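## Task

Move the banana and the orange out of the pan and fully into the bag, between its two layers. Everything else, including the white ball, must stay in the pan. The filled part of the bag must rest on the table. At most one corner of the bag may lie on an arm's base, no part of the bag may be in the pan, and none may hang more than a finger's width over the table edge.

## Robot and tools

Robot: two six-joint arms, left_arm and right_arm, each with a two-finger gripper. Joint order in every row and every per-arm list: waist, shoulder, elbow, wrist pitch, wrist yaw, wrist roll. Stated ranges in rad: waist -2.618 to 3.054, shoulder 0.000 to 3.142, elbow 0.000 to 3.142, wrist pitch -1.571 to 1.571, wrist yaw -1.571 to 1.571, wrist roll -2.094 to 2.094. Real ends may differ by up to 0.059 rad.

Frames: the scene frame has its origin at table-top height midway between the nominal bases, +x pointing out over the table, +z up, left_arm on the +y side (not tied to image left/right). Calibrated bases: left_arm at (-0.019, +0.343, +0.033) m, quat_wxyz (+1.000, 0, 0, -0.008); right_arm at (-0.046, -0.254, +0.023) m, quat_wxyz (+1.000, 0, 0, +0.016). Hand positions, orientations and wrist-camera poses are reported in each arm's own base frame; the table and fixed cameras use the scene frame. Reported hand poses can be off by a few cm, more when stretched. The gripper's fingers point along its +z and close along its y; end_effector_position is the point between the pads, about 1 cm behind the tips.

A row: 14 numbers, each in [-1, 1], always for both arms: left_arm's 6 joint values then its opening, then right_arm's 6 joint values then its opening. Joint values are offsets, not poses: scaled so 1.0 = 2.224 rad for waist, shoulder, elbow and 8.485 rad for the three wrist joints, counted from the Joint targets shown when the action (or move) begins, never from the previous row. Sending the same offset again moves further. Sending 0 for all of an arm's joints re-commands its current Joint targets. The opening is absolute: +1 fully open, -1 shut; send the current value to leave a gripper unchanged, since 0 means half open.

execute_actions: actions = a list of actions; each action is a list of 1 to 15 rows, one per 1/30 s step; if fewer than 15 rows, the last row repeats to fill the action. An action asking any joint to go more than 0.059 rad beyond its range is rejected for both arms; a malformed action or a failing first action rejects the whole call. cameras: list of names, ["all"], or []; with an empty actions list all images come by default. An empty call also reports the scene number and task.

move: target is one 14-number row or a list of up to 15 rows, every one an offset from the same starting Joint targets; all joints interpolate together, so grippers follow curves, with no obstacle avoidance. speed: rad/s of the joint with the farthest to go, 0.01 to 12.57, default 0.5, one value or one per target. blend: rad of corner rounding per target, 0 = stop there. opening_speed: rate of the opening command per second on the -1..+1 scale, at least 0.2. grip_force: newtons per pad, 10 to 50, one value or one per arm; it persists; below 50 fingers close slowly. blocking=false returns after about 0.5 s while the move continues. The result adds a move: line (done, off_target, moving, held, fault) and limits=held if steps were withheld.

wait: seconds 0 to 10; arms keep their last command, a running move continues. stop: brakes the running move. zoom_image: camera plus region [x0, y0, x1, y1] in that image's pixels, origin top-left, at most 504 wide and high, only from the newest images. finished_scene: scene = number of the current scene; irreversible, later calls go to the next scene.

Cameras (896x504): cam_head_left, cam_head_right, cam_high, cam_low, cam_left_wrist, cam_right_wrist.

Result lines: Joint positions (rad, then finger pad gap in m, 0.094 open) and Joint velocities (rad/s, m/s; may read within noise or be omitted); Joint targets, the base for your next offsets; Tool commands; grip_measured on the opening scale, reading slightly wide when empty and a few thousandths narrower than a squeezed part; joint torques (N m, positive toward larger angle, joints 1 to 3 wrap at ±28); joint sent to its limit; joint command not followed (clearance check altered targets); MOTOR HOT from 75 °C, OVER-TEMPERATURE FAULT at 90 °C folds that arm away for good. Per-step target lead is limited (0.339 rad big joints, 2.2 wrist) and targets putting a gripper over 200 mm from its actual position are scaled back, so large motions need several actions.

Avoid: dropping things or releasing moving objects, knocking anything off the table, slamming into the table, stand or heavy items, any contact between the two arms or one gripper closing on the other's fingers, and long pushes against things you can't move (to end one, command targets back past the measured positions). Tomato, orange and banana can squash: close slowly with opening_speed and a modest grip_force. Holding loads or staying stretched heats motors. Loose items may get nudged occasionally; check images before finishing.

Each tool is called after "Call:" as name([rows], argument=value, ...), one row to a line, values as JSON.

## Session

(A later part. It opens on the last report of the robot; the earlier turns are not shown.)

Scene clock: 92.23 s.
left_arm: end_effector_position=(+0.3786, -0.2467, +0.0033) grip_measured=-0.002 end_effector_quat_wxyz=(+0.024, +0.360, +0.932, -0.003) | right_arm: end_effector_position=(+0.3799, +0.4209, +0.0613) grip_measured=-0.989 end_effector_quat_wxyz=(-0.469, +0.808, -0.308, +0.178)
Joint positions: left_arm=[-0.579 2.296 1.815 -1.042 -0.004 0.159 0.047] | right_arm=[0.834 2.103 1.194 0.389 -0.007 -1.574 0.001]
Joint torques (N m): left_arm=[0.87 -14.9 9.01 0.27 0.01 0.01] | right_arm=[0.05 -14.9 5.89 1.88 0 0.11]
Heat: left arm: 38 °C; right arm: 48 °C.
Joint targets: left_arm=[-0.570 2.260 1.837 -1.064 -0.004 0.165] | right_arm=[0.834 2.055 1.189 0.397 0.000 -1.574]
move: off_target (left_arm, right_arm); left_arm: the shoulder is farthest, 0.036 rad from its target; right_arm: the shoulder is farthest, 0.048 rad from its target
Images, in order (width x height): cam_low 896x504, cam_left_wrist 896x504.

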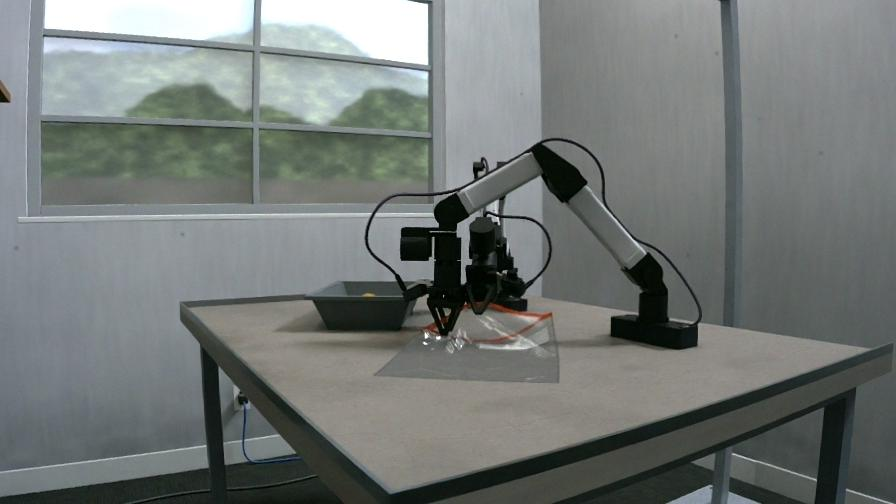

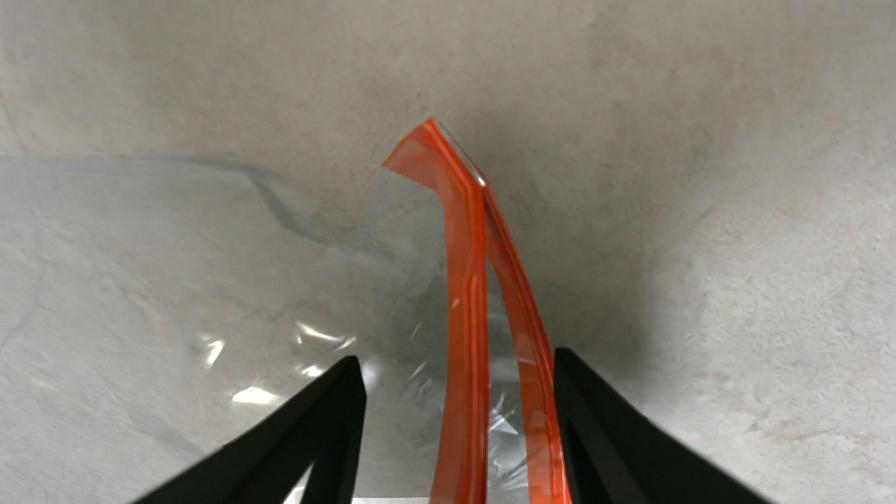

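Call:
move(target=[0,0,0,0,0,0,-1,0,0,0,0,0,0,-1], opening_speed=0.8, cameras=["cam_left_wrist","cam_low"])

Call:
zoom_image(camera="cam_left_wrist", region=[330, 220, 630, 500])

Call:
zoom_image(camera="cam_low", region=[380, 250, 580, 400])

Scene clock: 94.03 s.
left_arm: end_effector_position=(+0.3786, -0.2449, +0.0032) grip_measured=-0.984 end_effector_quat_wxyz=(+0.022, +0.359, +0.933, -0.003) | right_arm: end_effector_position=(+0.3798, +0.4208, +0.0610) grip_measured=-0.989 end_effector_quat_wxyz=(-0.468, +0.809, -0.308, +0.178)
Joint positions: left_arm=[-0.575 2.296 1.815 -1.046 -0.004 0.159 0.001] | right_arm=[0.834 2.103 1.194 0.387 -0.007 -1.574 0.001]
Joint torques (N m): left_arm=[0.65 -14.91 9.01 0.31 0.01 0.02] | right_arm=[0.06 -14.89 5.86 1.9 0 0.11]
Heat: left arm: 39 °C; right arm: 50 °C.
Joint targets: left_arm=[-0.570 2.260 1.837 -1.064 -0.004 0.165] | right_arm=[0.834 2.055 1.189 0.397 0.000 -1.574]
move: off_target (left_arm, right_arm); left_arm: the shoulder is farthest, 0.036 rad from its target; right_arm: the shoulder is farthest, 0.048 rad from its target
Images, in order (width x height): cam_low 896x504, cam_left_wrist 896x504.

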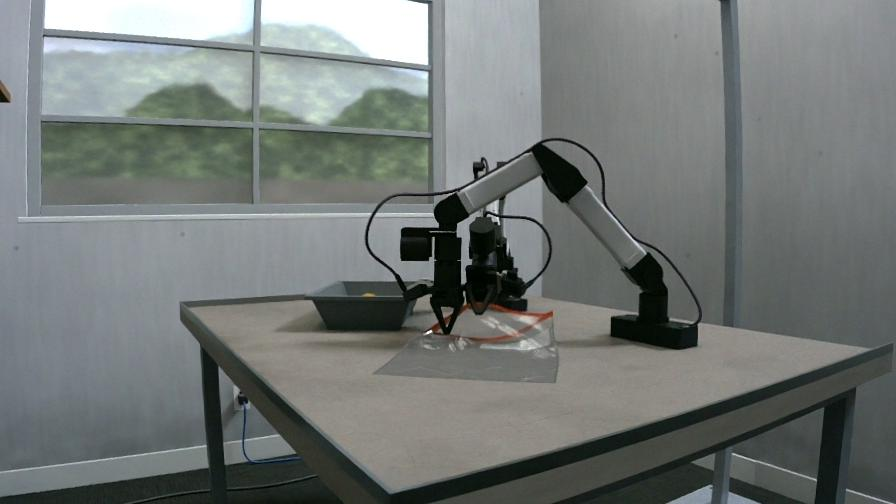

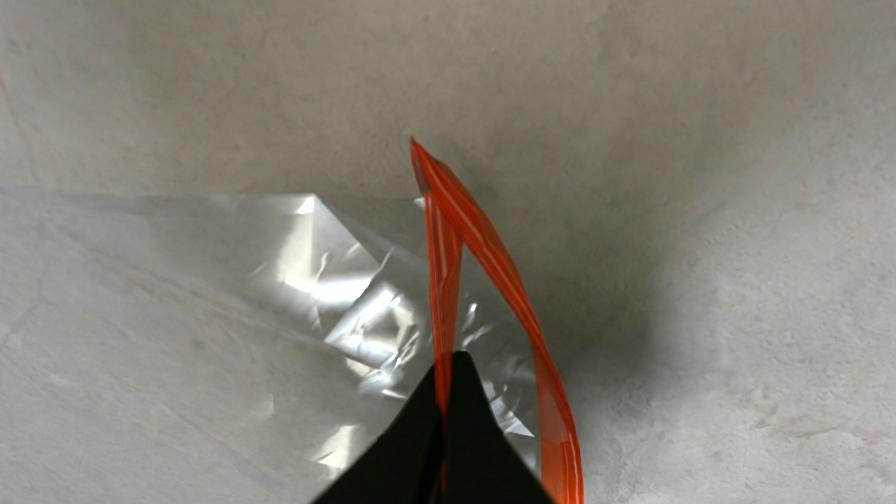

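Scaled by 1.680 from the camera's 896x504 image, which has a finer 1280x720 frame.

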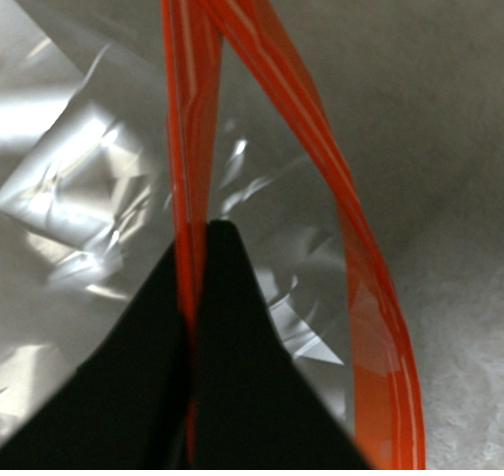

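Scaled by 2.520 from the camera's 896x504 image, which has a finer 1280x720 frame.

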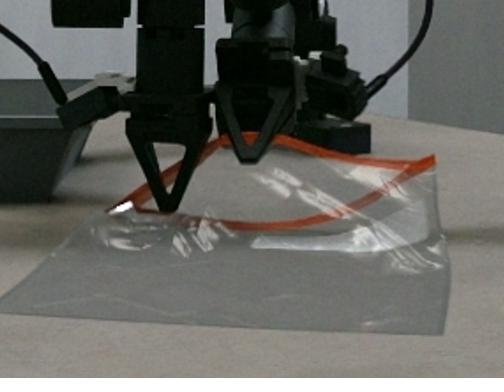

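Call:
move([
  [0,0,0,0,0,0,-1,0,0,0,0,0,0,-0.35],
  [0,0,0,0,0,0,-1,0,-0.2411,-0.3242,0.0181,0,0,-0.35],
], speed=[0.2,0.3], opening_speed=0.6, cameras=["cam_left_wrist","cam_low","cam_right_wrist","cam_head_left"])

Call:
zoom_image(camera="cam_low", region=[380, 250, 580, 400])

Scene clock: 98.80 s.
left_arm: end_effector_position=(+0.3775, -0.2442, +0.0032) grip_measured=-0.984 end_effector_quat_wxyz=(+0.019, +0.359, +0.933, -0.002) | right_arm: end_effector_position=(+0.2642, +0.2932, +0.0609) grip_measured=-0.351 end_effector_quat_wxyz=(-0.458, +0.815, -0.311, +0.174)
Joint positions: left_arm=[-0.575 2.296 1.815 -1.052 -0.004 0.159 0.001] | right_arm=[0.834 1.548 0.471 0.53 -0.007 -1.574 0.03]
Joint torques (N m): left_arm=[0.62 -14.91 8.98 0.33 0.02 0] | right_arm=[0.03 -7.94 5.41 1.93 0 0.11]
Heat: left arm: 42 °C; right arm: 50 °C.
Joint targets: left_arm=[-0.570 2.260 1.837 -1.064 -0.004 0.165] | right_arm=[0.834 1.519 0.468 0.551 0.000 -1.574]
move: off_target (left_arm); left_arm: the shoulder is farthest, 0.036 rad from its target
Images, in order (width x height): cam_head_left 896x504, cam_low 896x504, cam_left_wrist 896x504, cam_right_wrist 896x504.

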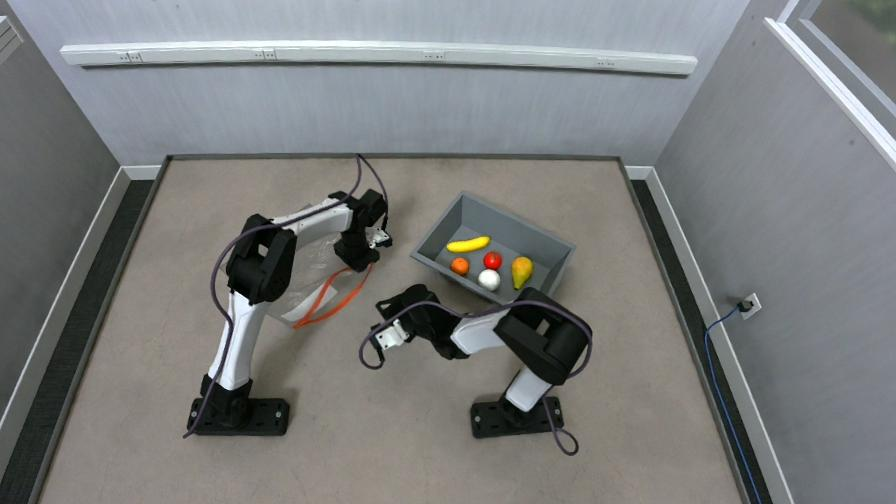

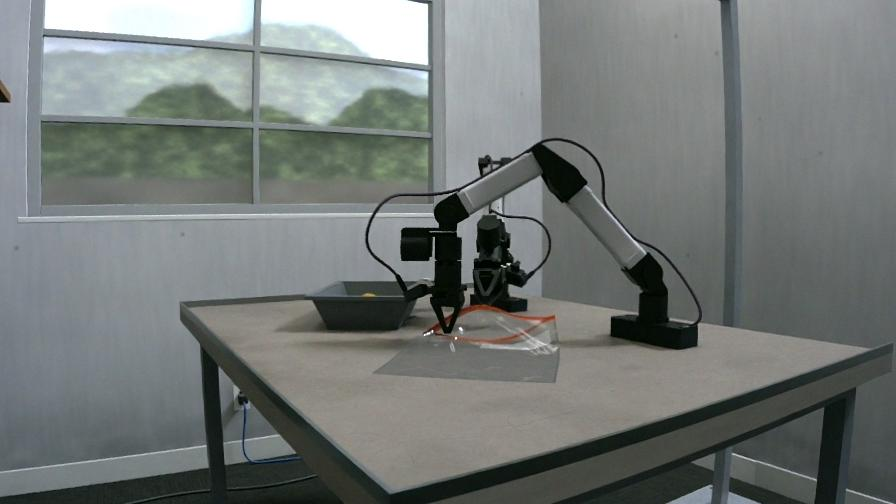

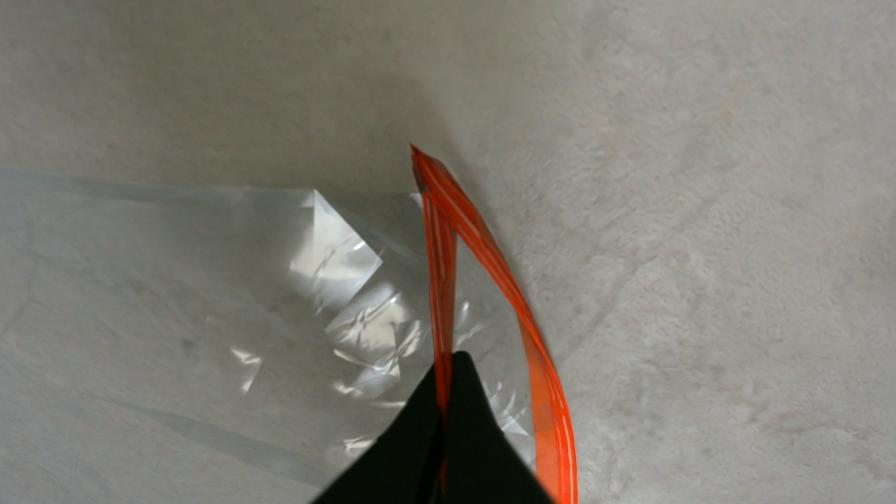

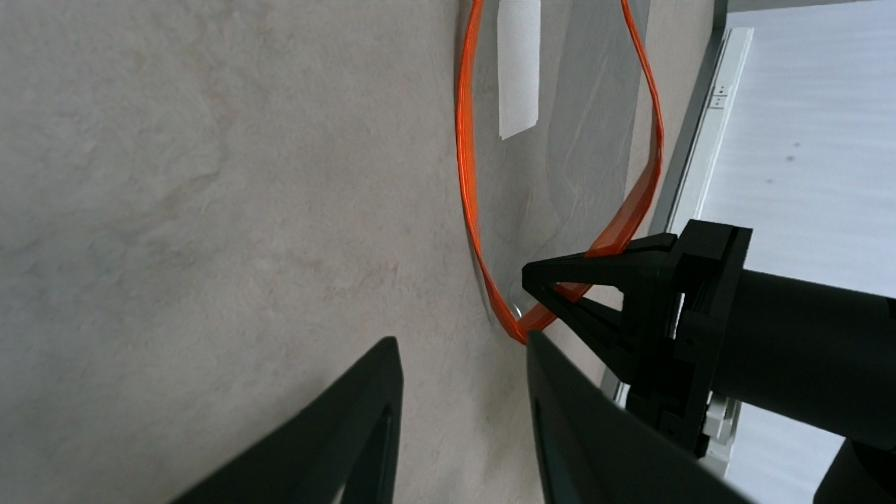

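Scaled by 2.520 from the camera's 896x504 image, which has a finer 1280x720 frame.

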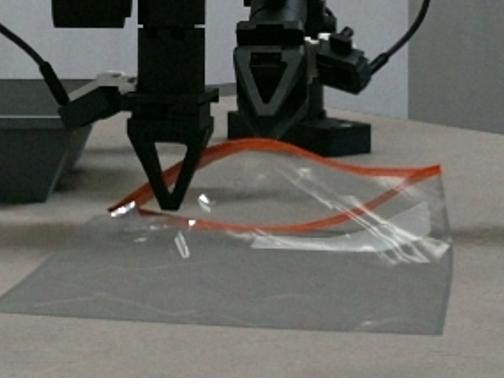

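Call:
move([
  [0,-0.0198,0.0527,-0.0182,0,0,-1,0,-0.1061,0.3453,-0.2126,0,0,-0.35],
  [0,-0.0198,0.0527,-0.0182,0,0,-1,-0.3076,-0.1061,0.3453,-0.2126,0,-0.003,0.2],
  [0,-0.0198,0.0527,-0.0182,0,0,-1,-0.3076,0.2018,0.5514,-0.1918,0,-0.003,0.2],
], speed=0.8, blend=[0.15,0.1,0], cameras=["cam_left_wrist","cam_low","cam_right_wrist","cam_head_left"])

Call:
zoom_image(camera="cam_low", region=[380, 250, 580, 400])

Scene clock: 105.37 s.
left_arm: end_effector_position=(+0.3766, -0.2436, +0.0493) grip_measured=-0.984 end_effector_quat_wxyz=(+0.021, +0.359, +0.933, -0.003) | right_arm: end_effector_position=(+0.4139, +0.0658, +0.0996) grip_measured=+0.199 end_effector_quat_wxyz=(-0.071, +0.764, -0.638, +0.060)
Joint positions: left_arm=[-0.575 2.255 1.932 -1.206 -0.004 0.159 0.001] | right_arm=[0.157 1.964 1.668 -1.088 -0.003 -1.593 0.056]
Joint torques (N m): left_arm=[0.61 -15.04 9.2 0.36 0.02 0.02] | right_arm=[-0.58 -9.36 8.9 0.7 -0.06 -0.01]
Heat: left arm: 44 °C; right arm: 48 °C.
Joint targets: left_arm=[-0.570 2.216 1.954 -1.219 -0.004 0.165] | right_arm=[0.150 1.968 1.694 -1.077 0.000 -1.600]
move: off_target (left_arm); blend cut to 0 rad at target 2; left_arm: the shoulder is farthest, 0.039 rad from its target
Images, in order (width x height): cam_head_left 896x504, cam_low 896x504, cam_left_wrist 896x504, cam_right_wrist 896x504.

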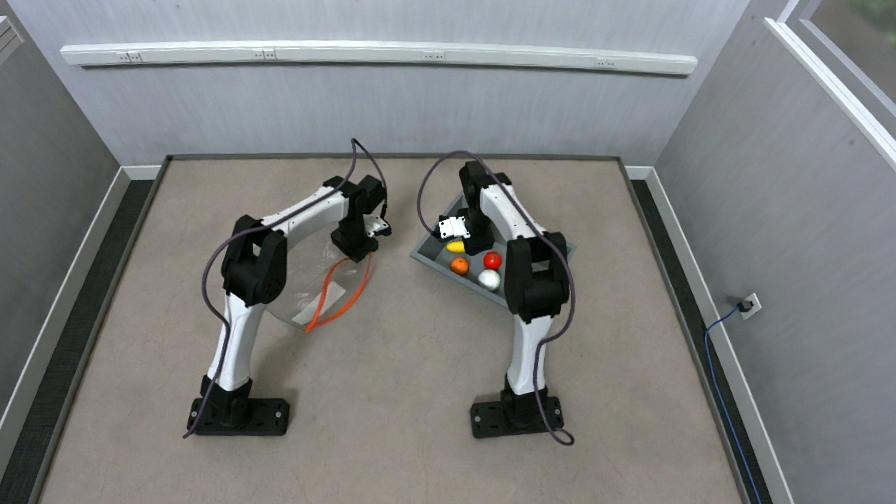

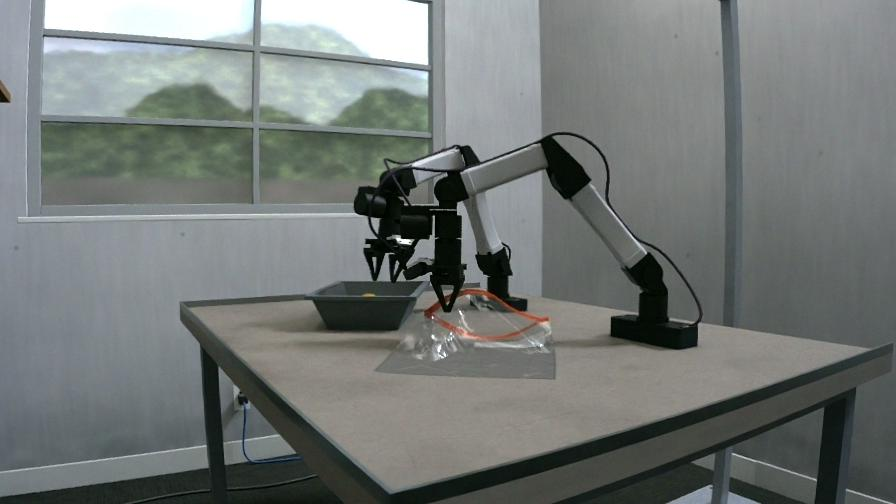

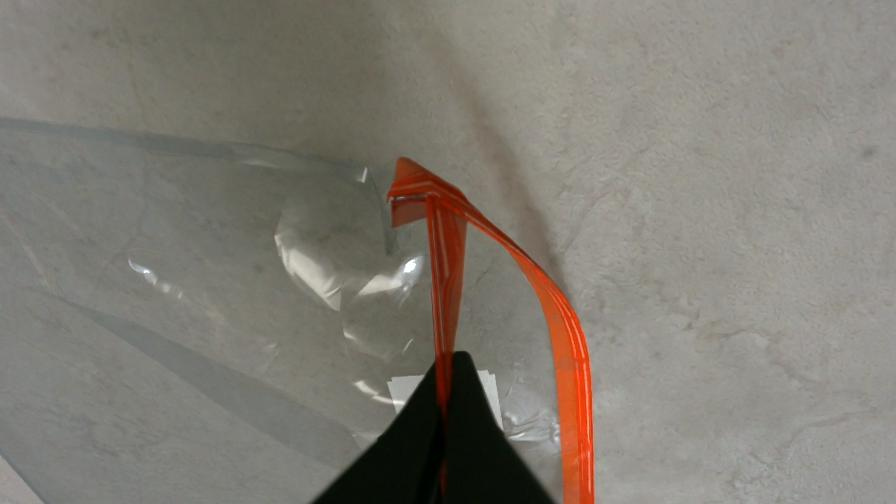

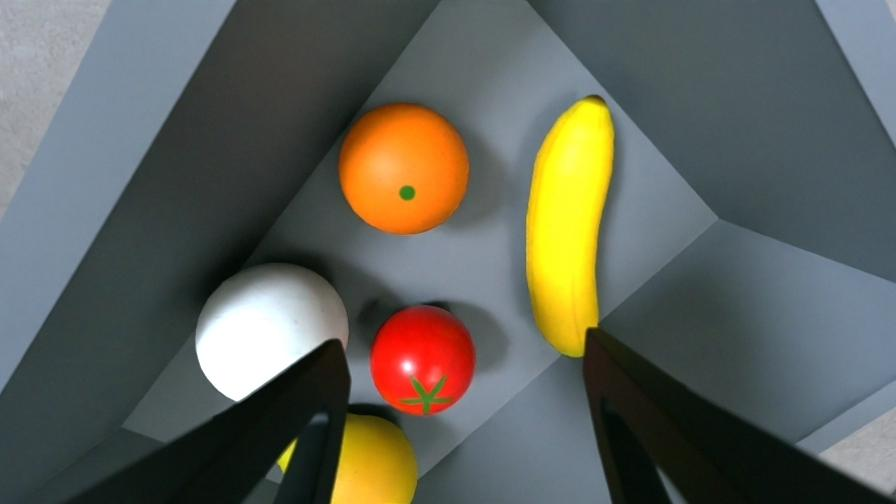

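Scaled by 2.520 from the camera's 896x504 image, which has a finer 1280x720 frame.

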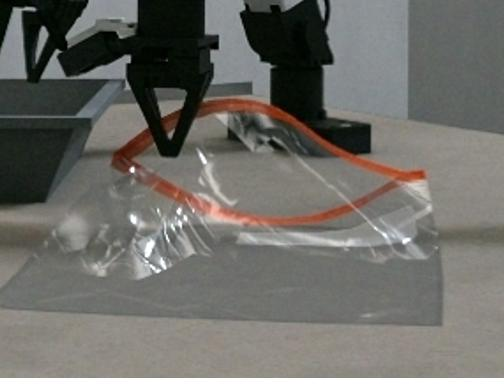

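Call:
move(target=[0,0,0,0,0,0,-1,-0.0099,0.1379,0.1154,0.006,0,0.0077,0.1], speed=0.4, cameras=["cam_right_wrist"])

Scene clock: 107.37 s.
left_arm: end_effector_position=(+0.3766, -0.2436, +0.0493) grip_measured=-0.984 end_effector_quat_wxyz=(+0.021, +0.359, +0.933, -0.003) | right_arm: end_effector_position=(+0.4831, +0.0660, +0.0477) grip_measured=+0.101 end_effector_quat_wxyz=(-0.075, +0.741, -0.665, +0.062)
Joint positions: left_arm=[-0.575 2.255 1.932 -1.206 -0.004 0.159 0.001] | right_arm=[0.135 2.265 1.924 -1.037 -0.003 -1.543 0.052]
Joint torques (N m): left_arm=[0.64 -15.05 9.16 0.36 0.02 0.01] | right_arm=[-0.59 -11.1 8.94 0.71 -0.06 0.14]
Heat: left arm: 44 °C; right arm: 48 °C.
Joint targets: left_arm=[-0.570 2.216 1.954 -1.219 -0.004 0.165] | right_arm=[0.128 2.274 1.951 -1.026 0.000 -1.535]
move: off_target (left_arm); left_arm: the shoulder is farthest, 0.039 rad from its target
Images, in order (width x height): cam_right_wrist 896x504.

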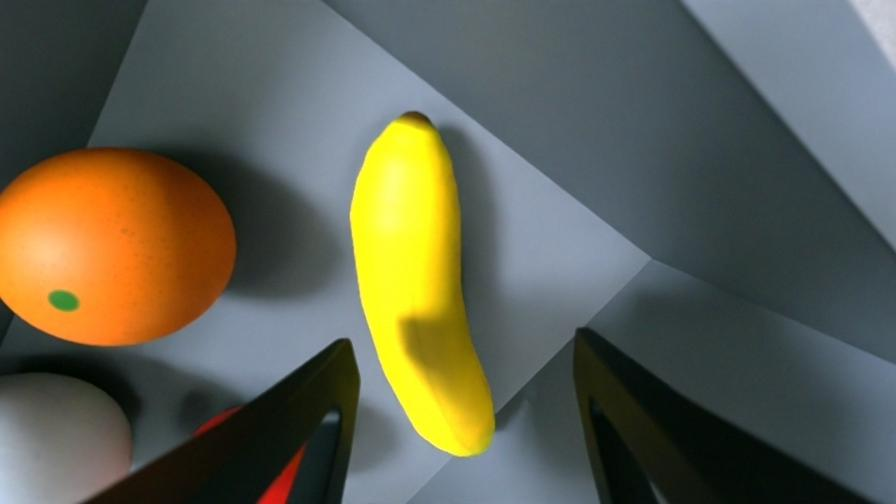

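Call:
move([
  [0,0,0,0,0,0,-1,-0.0108,-0.032,-0.0534,0.0055,0,-0.0212,0.1],
  [0,0,0,0,0,0,-1,-0.0108,-0.0099,-0.114,0.0272,0,-0.0212,0.1],
], speed=0.3, cameras=["cam_right_wrist"])

Scene clock: 110.07 s.
left_arm: end_effector_position=(+0.3766, -0.2436, +0.0493) grip_measured=-0.984 end_effector_quat_wxyz=(+0.021, +0.359, +0.933, -0.003) | right_arm: end_effector_position=(+0.4710, +0.0523, -0.0013) grip_measured=+0.101 end_effector_quat_wxyz=(-0.065, +0.785, -0.612, +0.065)
Joint positions: left_arm=[-0.575 2.255 1.932 -1.206 -0.004 0.159 0.001] | right_arm=[0.11 2.258 1.717 -0.844 -0.003 -1.708 0.052]
Joint torques (N m): left_arm=[0.66 -15.06 9.2 0.35 0.01 0.01] | right_arm=[-0.5 -11.99 4.27 1.07 -0.06 -0.01]
Heat: left arm: 44 °C; right arm: 50 °C.
Joint targets: left_arm=[-0.570 2.216 1.954 -1.219 -0.004 0.165] | right_arm=[0.104 2.253 1.697 -0.795 0.000 -1.715]
move: off_target (left_arm, right_arm); left_arm: the shoulder is farthest, 0.039 rad from its target; right_arm: the wrist pitch is farthest, 0.049 rad from its target
Images, in order (width x height): cam_right_wrist 896x504.

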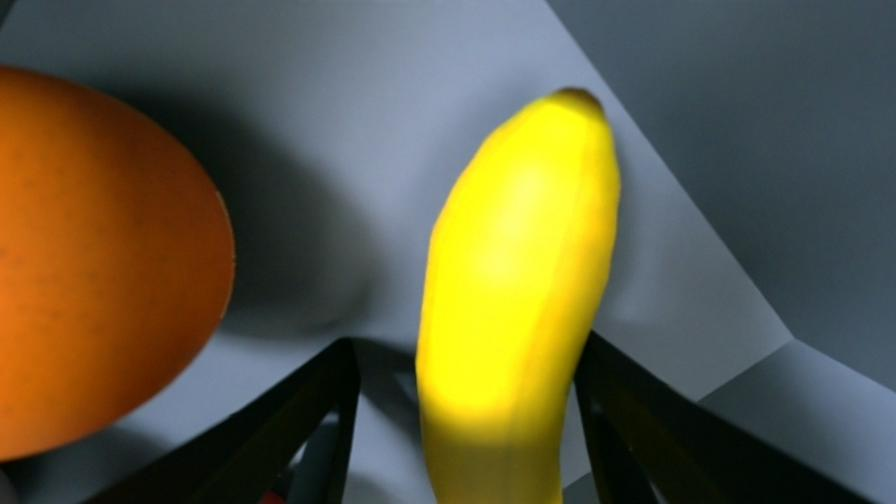

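Call:
move([
  [0,0,0,0,0,0,-1,0,-0.018,0.0412,-0.0154,0,0,0.1],
  [0,0,0,0,0,0,-1,0,0.0093,0.0862,-0.02,0,0.0141,0.1],
  [0,0,0,0,0,0,-1,0,0.0244,0.0426,-0.0047,0,0.0141,0.1],
], speed=0.3, cameras=["cam_right_wrist"])

Scene clock: 113.97 s.
left_arm: end_effector_position=(+0.3766, -0.2436, +0.0493) grip_measured=-0.984 end_effector_quat_wxyz=(+0.021, +0.359, +0.933, -0.003) | right_arm: end_effector_position=(+0.4894, +0.0543, +0.0023) grip_measured=+0.101 end_effector_quat_wxyz=(-0.081, +0.751, -0.651, +0.073)
Joint positions: left_arm=[-0.575 2.255 1.932 -1.206 -0.004 0.159 0.001] | right_arm=[0.11 2.298 1.792 -0.848 -0.003 -1.603 0.052]
Joint torques (N m): left_arm=[0.64 -15.09 9.16 0.35 0.01 0.01] | right_arm=[-0.51 -11.3 6.24 0.67 -0.07 0.15]
Heat: left arm: 44 °C; right arm: 50 °C.
Joint targets: left_arm=[-0.570 2.216 1.954 -1.219 -0.004 0.165] | right_arm=[0.104 2.307 1.792 -0.835 0.000 -1.595]
move: off_target (left_arm); left_arm: the shoulder is farthest, 0.039 rad from its target
Images, in order (width x height): cam_right_wrist 896x504.

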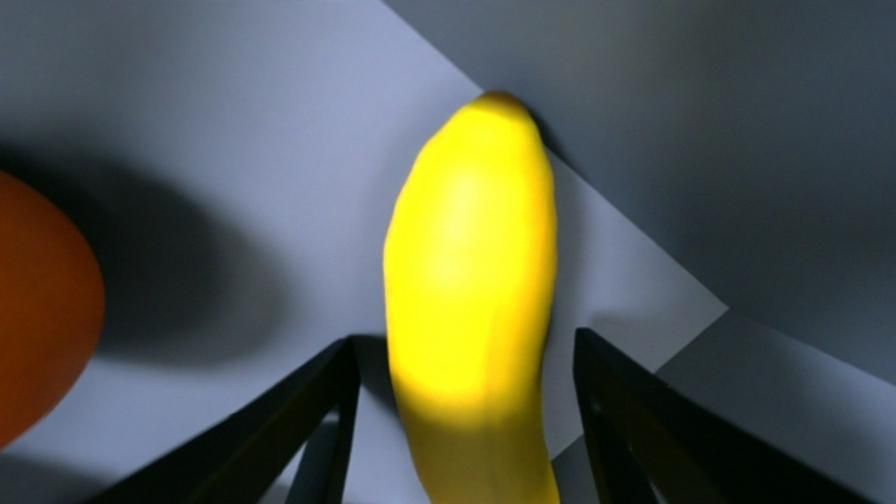

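Well centred. Closing gently and lifting.

Call:
move(target=[0,0,0,0,0,0,-1,0,0,0,0,0,0,-0.55], opening_speed=0.5, grip_force=[50,25], cameras=["cam_right_wrist"])

Scene clock: 115.87 s.
left_arm: end_effector_position=(+0.3766, -0.2436, +0.0493) grip_measured=-0.984 end_effector_quat_wxyz=(+0.021, +0.359, +0.933, -0.003) | right_arm: end_effector_position=(+0.4896, +0.0544, +0.0023) grip_measured=-0.400 end_effector_quat_wxyz=(-0.081, +0.751, -0.651, +0.073)
Joint positions: left_arm=[-0.575 2.255 1.932 -1.206 -0.004 0.159 0.001] | right_arm=[0.11 2.298 1.792 -0.847 -0.003 -1.603 0.028]
Joint torques (N m): left_arm=[0.65 -15.02 9.2 0.35 0.02 0.02] | right_arm=[-0.49 -11.3 6.26 0.76 -0.06 0.15]
Heat: left arm: 45 °C; right arm: 51 °C.
Joint targets: left_arm=[-0.570 2.216 1.954 -1.219 -0.004 0.165] | right_arm=[0.104 2.307 1.792 -0.835 0.000 -1.595]
grip_force (N): 50, 25
move: off_target (left_arm); left_arm: the shoulder is farthest, 0.039 rad from its target
Images, in order (width x height): cam_right_wrist 896x504.

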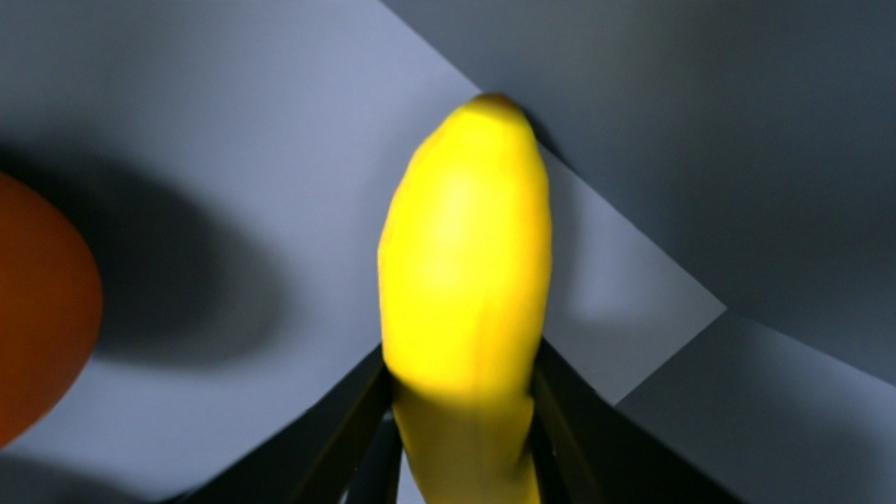

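Call:
move([
  [0,0,0,0,0,0,-1,0,-0.0363,0.2628,-0.0784,0,0,-0.55],
  [0,0,0,0,0,0,-1,0,-0.4604,-0.25,-0.0493,0,0,-0.55],
  [0,0,0,0,0,0,-1,0.3597,-0.5958,-0.6291,0.1207,0,0.0029,-0.55],
], speed=[0.5,0.8,0.7], blend=[0.05,0.15,0], cameras=["cam_right_wrist","cam_head_left","cam_low"])

Scene clock: 122.53 s.
left_arm: end_effector_position=(+0.3766, -0.2436, +0.0493) grip_measured=-0.984 end_effector_quat_wxyz=(+0.021, +0.359, +0.933, -0.003) | right_arm: end_effector_position=(+0.2099, +0.2640, +0.1406) grip_measured=-0.406 end_effector_quat_wxyz=(-0.506, +0.798, -0.275, +0.178)
Joint positions: left_arm=[-0.575 2.255 1.932 -1.206 -0.004 0.159 0.001] | right_arm=[0.898 0.998 0.395 0.165 -0.003 -1.579 0.028]
Joint torques (N m): left_arm=[0.64 -15.02 9.21 0.35 0.02 0.01] | right_arm=[0.69 -3.73 7.08 2.02 -0.03 0.21]
Heat: left arm: 45 °C; right arm: 50 °C.
Joint targets: left_arm=[-0.570 2.216 1.954 -1.219 -0.004 0.165] | right_arm=[0.904 0.982 0.393 0.189 0.000 -1.570]
grip_force (N): 50, 25
move: off_target (left_arm); left_arm: the shoulder is farthest, 0.039 rad from its target
Images, in order (width x height): cam_head_left 896x504, cam_low 896x504, cam_right_wrist 896x504.

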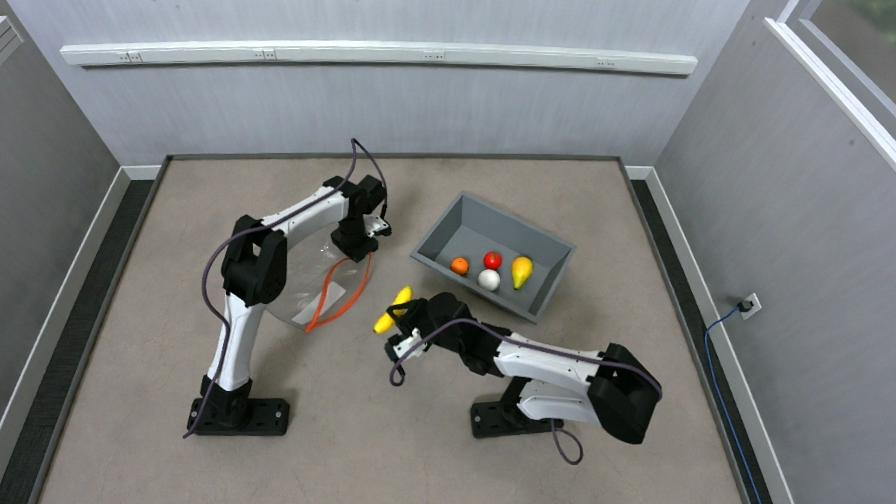

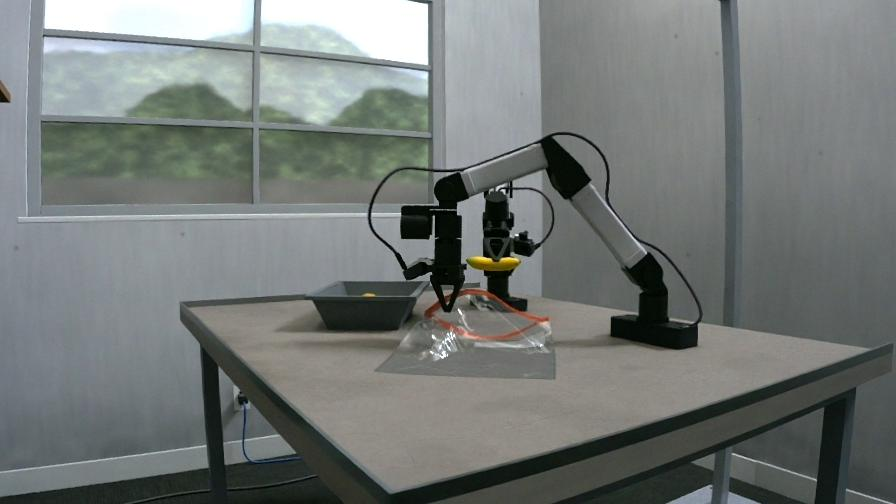

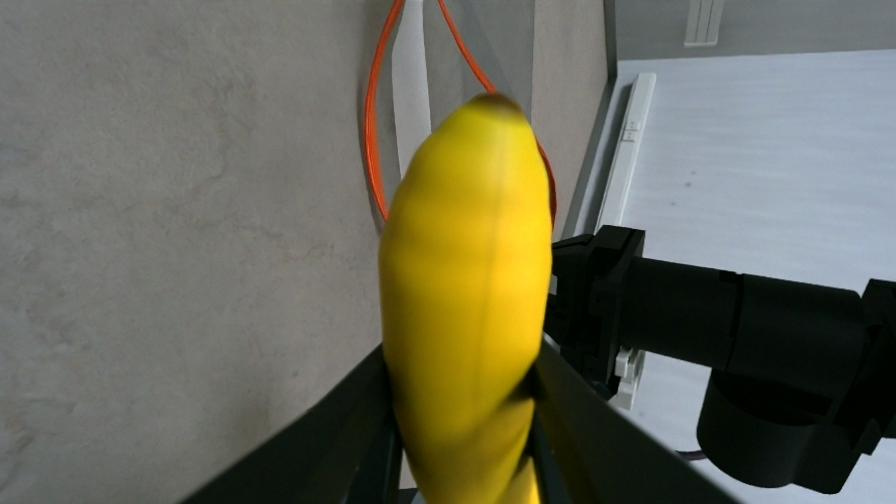

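Call:
move(target=[0,0,0,0,0,0,-1,0.0117,0.4345,0.0223,0.1198,0,0,-0.55], speed=0.5, cameras=["cam_right_wrist","cam_head_left","cam_low"])

Call:
zoom_image(camera="cam_low", region=[380, 220, 600, 390])

Call:
zoom_image(camera="cam_head_left", region=[250, 220, 430, 370])

Scene clock: 125.70 s.
left_arm: end_effector_position=(+0.3766, -0.2436, +0.0493) grip_measured=-0.984 end_effector_quat_wxyz=(+0.021, +0.359, +0.933, -0.003) | right_arm: end_effector_position=(+0.2546, +0.3373, +0.0366) grip_measured=-0.406 end_effector_quat_wxyz=(-0.549, +0.774, -0.256, +0.185)
Joint positions: left_arm=[-0.575 2.255 1.932 -1.206 -0.004 0.159 0.001] | right_arm=[0.923 1.94 0.423 1.181 -0.003 -1.579 0.028]
Joint torques (N m): left_arm=[0.62 -15.04 9.2 0.36 0.01 0.01] | right_arm=[0.76 -6.06 5.42 2.18 -0.03 0.21]
Heat: left arm: 46 °C; right arm: 49 °C.
Joint targets: left_arm=[-0.570 2.216 1.954 -1.219 -0.004 0.165] | right_arm=[0.930 1.948 0.443 1.206 0.000 -1.570]
grip_force (N): 50, 25
move: off_target (left_arm); left_arm: the shoulder is farthest, 0.039 rad from its target
Images, in order (width x height): cam_head_left 896x504, cam_low 896x504, cam_right_wrist 896x504.

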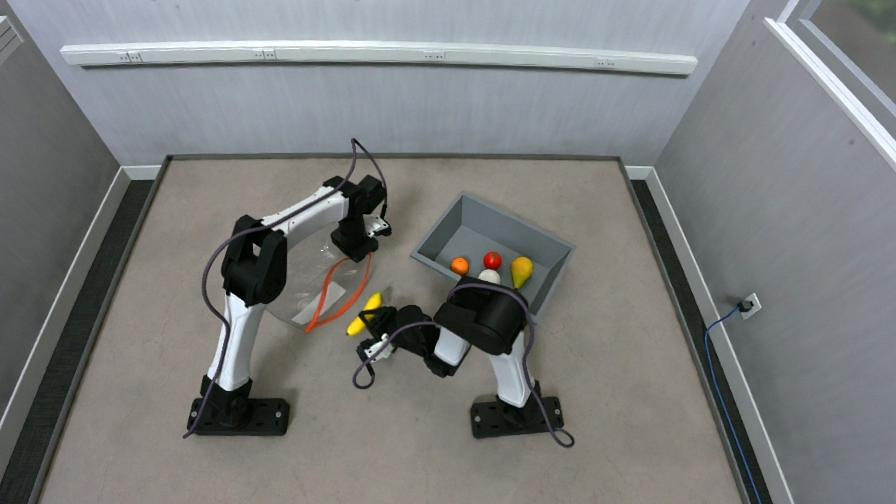

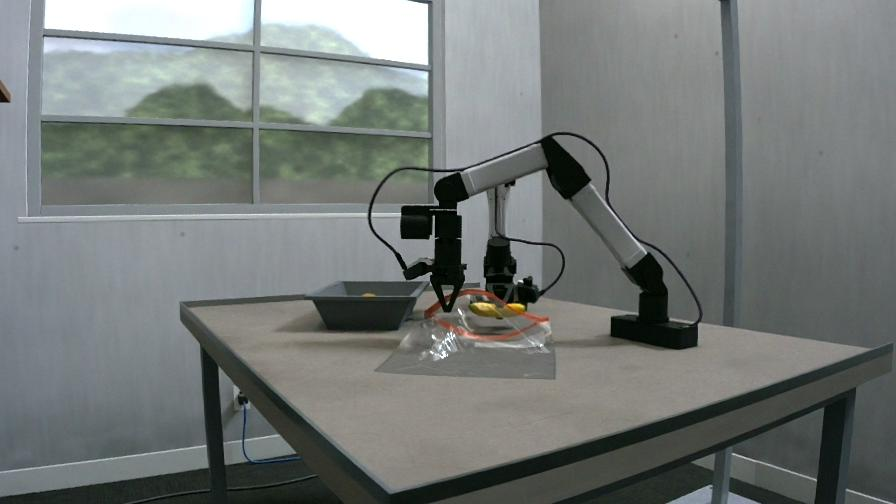

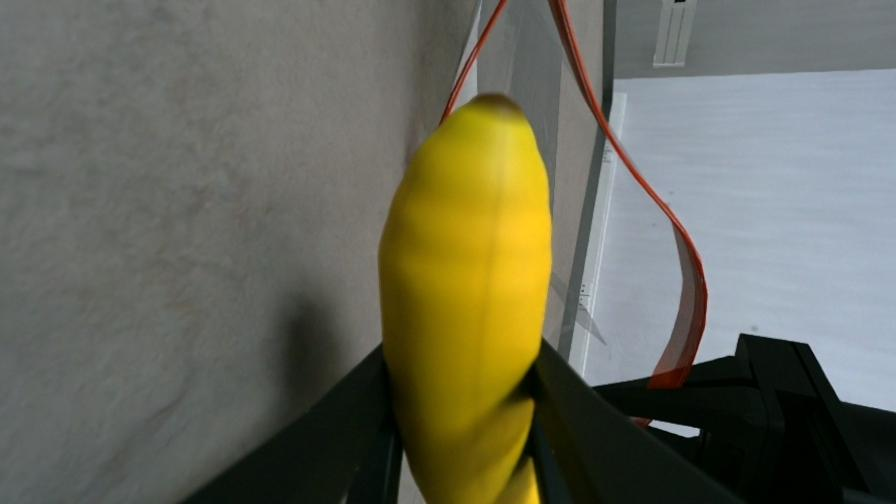

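Scaled by 2.291 from the camera's 896x504 image, which has a finer 1280x720 frame.

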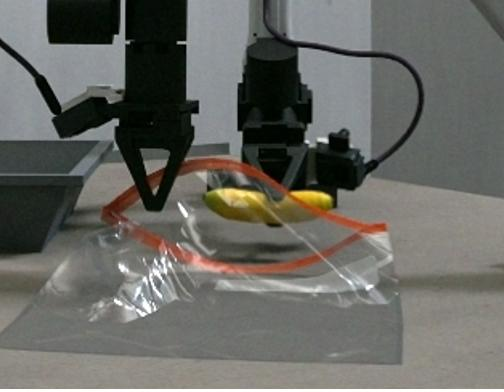

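Scaled by 2.800 from the camera's 896x504 image, which has a finer 1280x720 frame.

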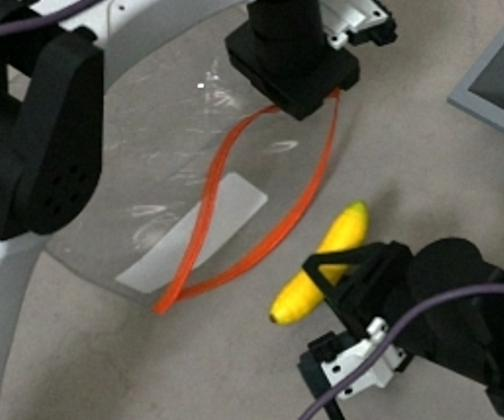

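Call:
move(target=[0,0,0,0,0,0,-1,-0.018,0.1091,0.1741,-0.0171,0,0,-0.55], speed=0.3, cameras=["cam_head_left","cam_low"])

Call:
zoom_image(camera="cam_low", region=[380, 220, 600, 390])

Call:
zoom_image(camera="cam_head_left", region=[250, 220, 430, 370])

Scene clock: 128.37 s.
left_arm: end_effector_position=(+0.3766, -0.2436, +0.0493) grip_measured=-0.984 end_effector_quat_wxyz=(+0.021, +0.359, +0.933, -0.003) | right_arm: end_effector_position=(+0.3208, +0.4025, +0.0258) grip_measured=-0.406 end_effector_quat_wxyz=(-0.554, +0.765, -0.264, +0.196)
Joint positions: left_arm=[-0.575 2.255 1.932 -1.206 -0.004 0.159 0.001] | right_arm=[0.897 2.178 0.81 1.054 -0.003 -1.579 0.028]
Joint torques (N m): left_arm=[0.61 -15.04 9.18 0.36 0.01 0] | right_arm=[-0.59 -8.28 6.28 1.98 -0.02 0.21]
Heat: left arm: 46 °C; right arm: 48 °C.
Joint targets: left_arm=[-0.570 2.216 1.954 -1.219 -0.004 0.165] | right_arm=[0.890 2.191 0.830 1.061 0.000 -1.570]
grip_force (N): 50, 25
move: off_target (left_arm); left_arm: the shoulder is farthest, 0.039 rad from its target
Images, in order (width x height): cam_head_left 896x504, cam_low 896x504.

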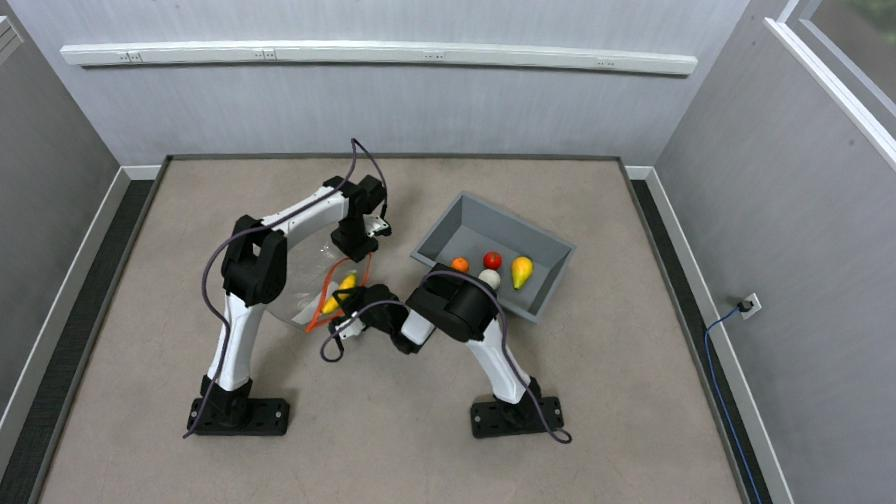

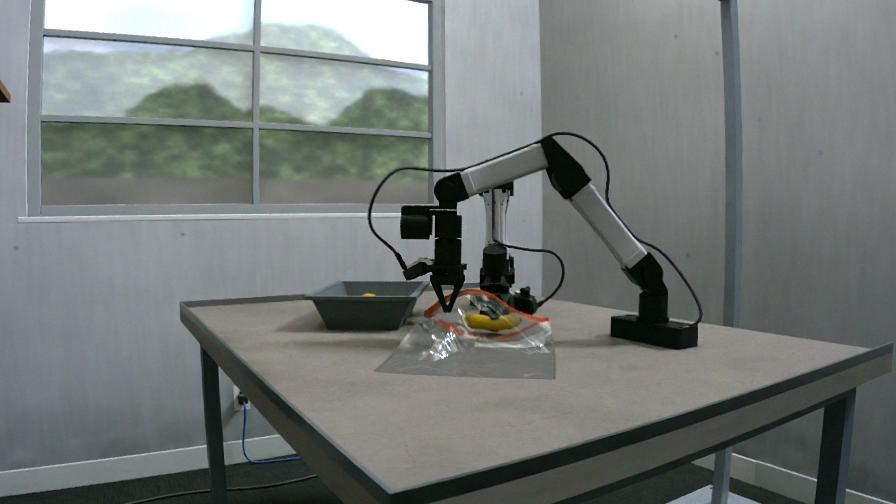

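Scaled by 2.291 from the camera's 896x504 image, which has a finer 1280x720 frame.

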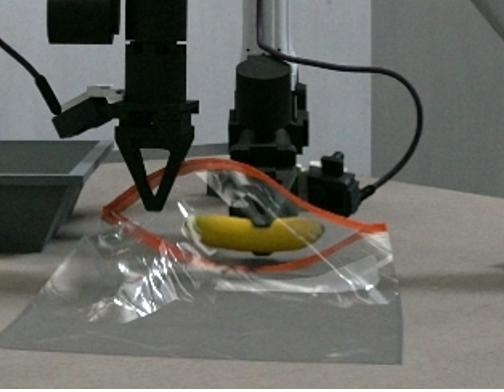

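Scaled by 2.800 from the camera's 896x504 image, which has a finer 1280x720 frame.

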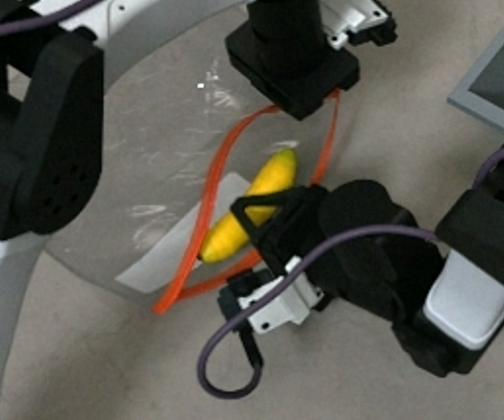

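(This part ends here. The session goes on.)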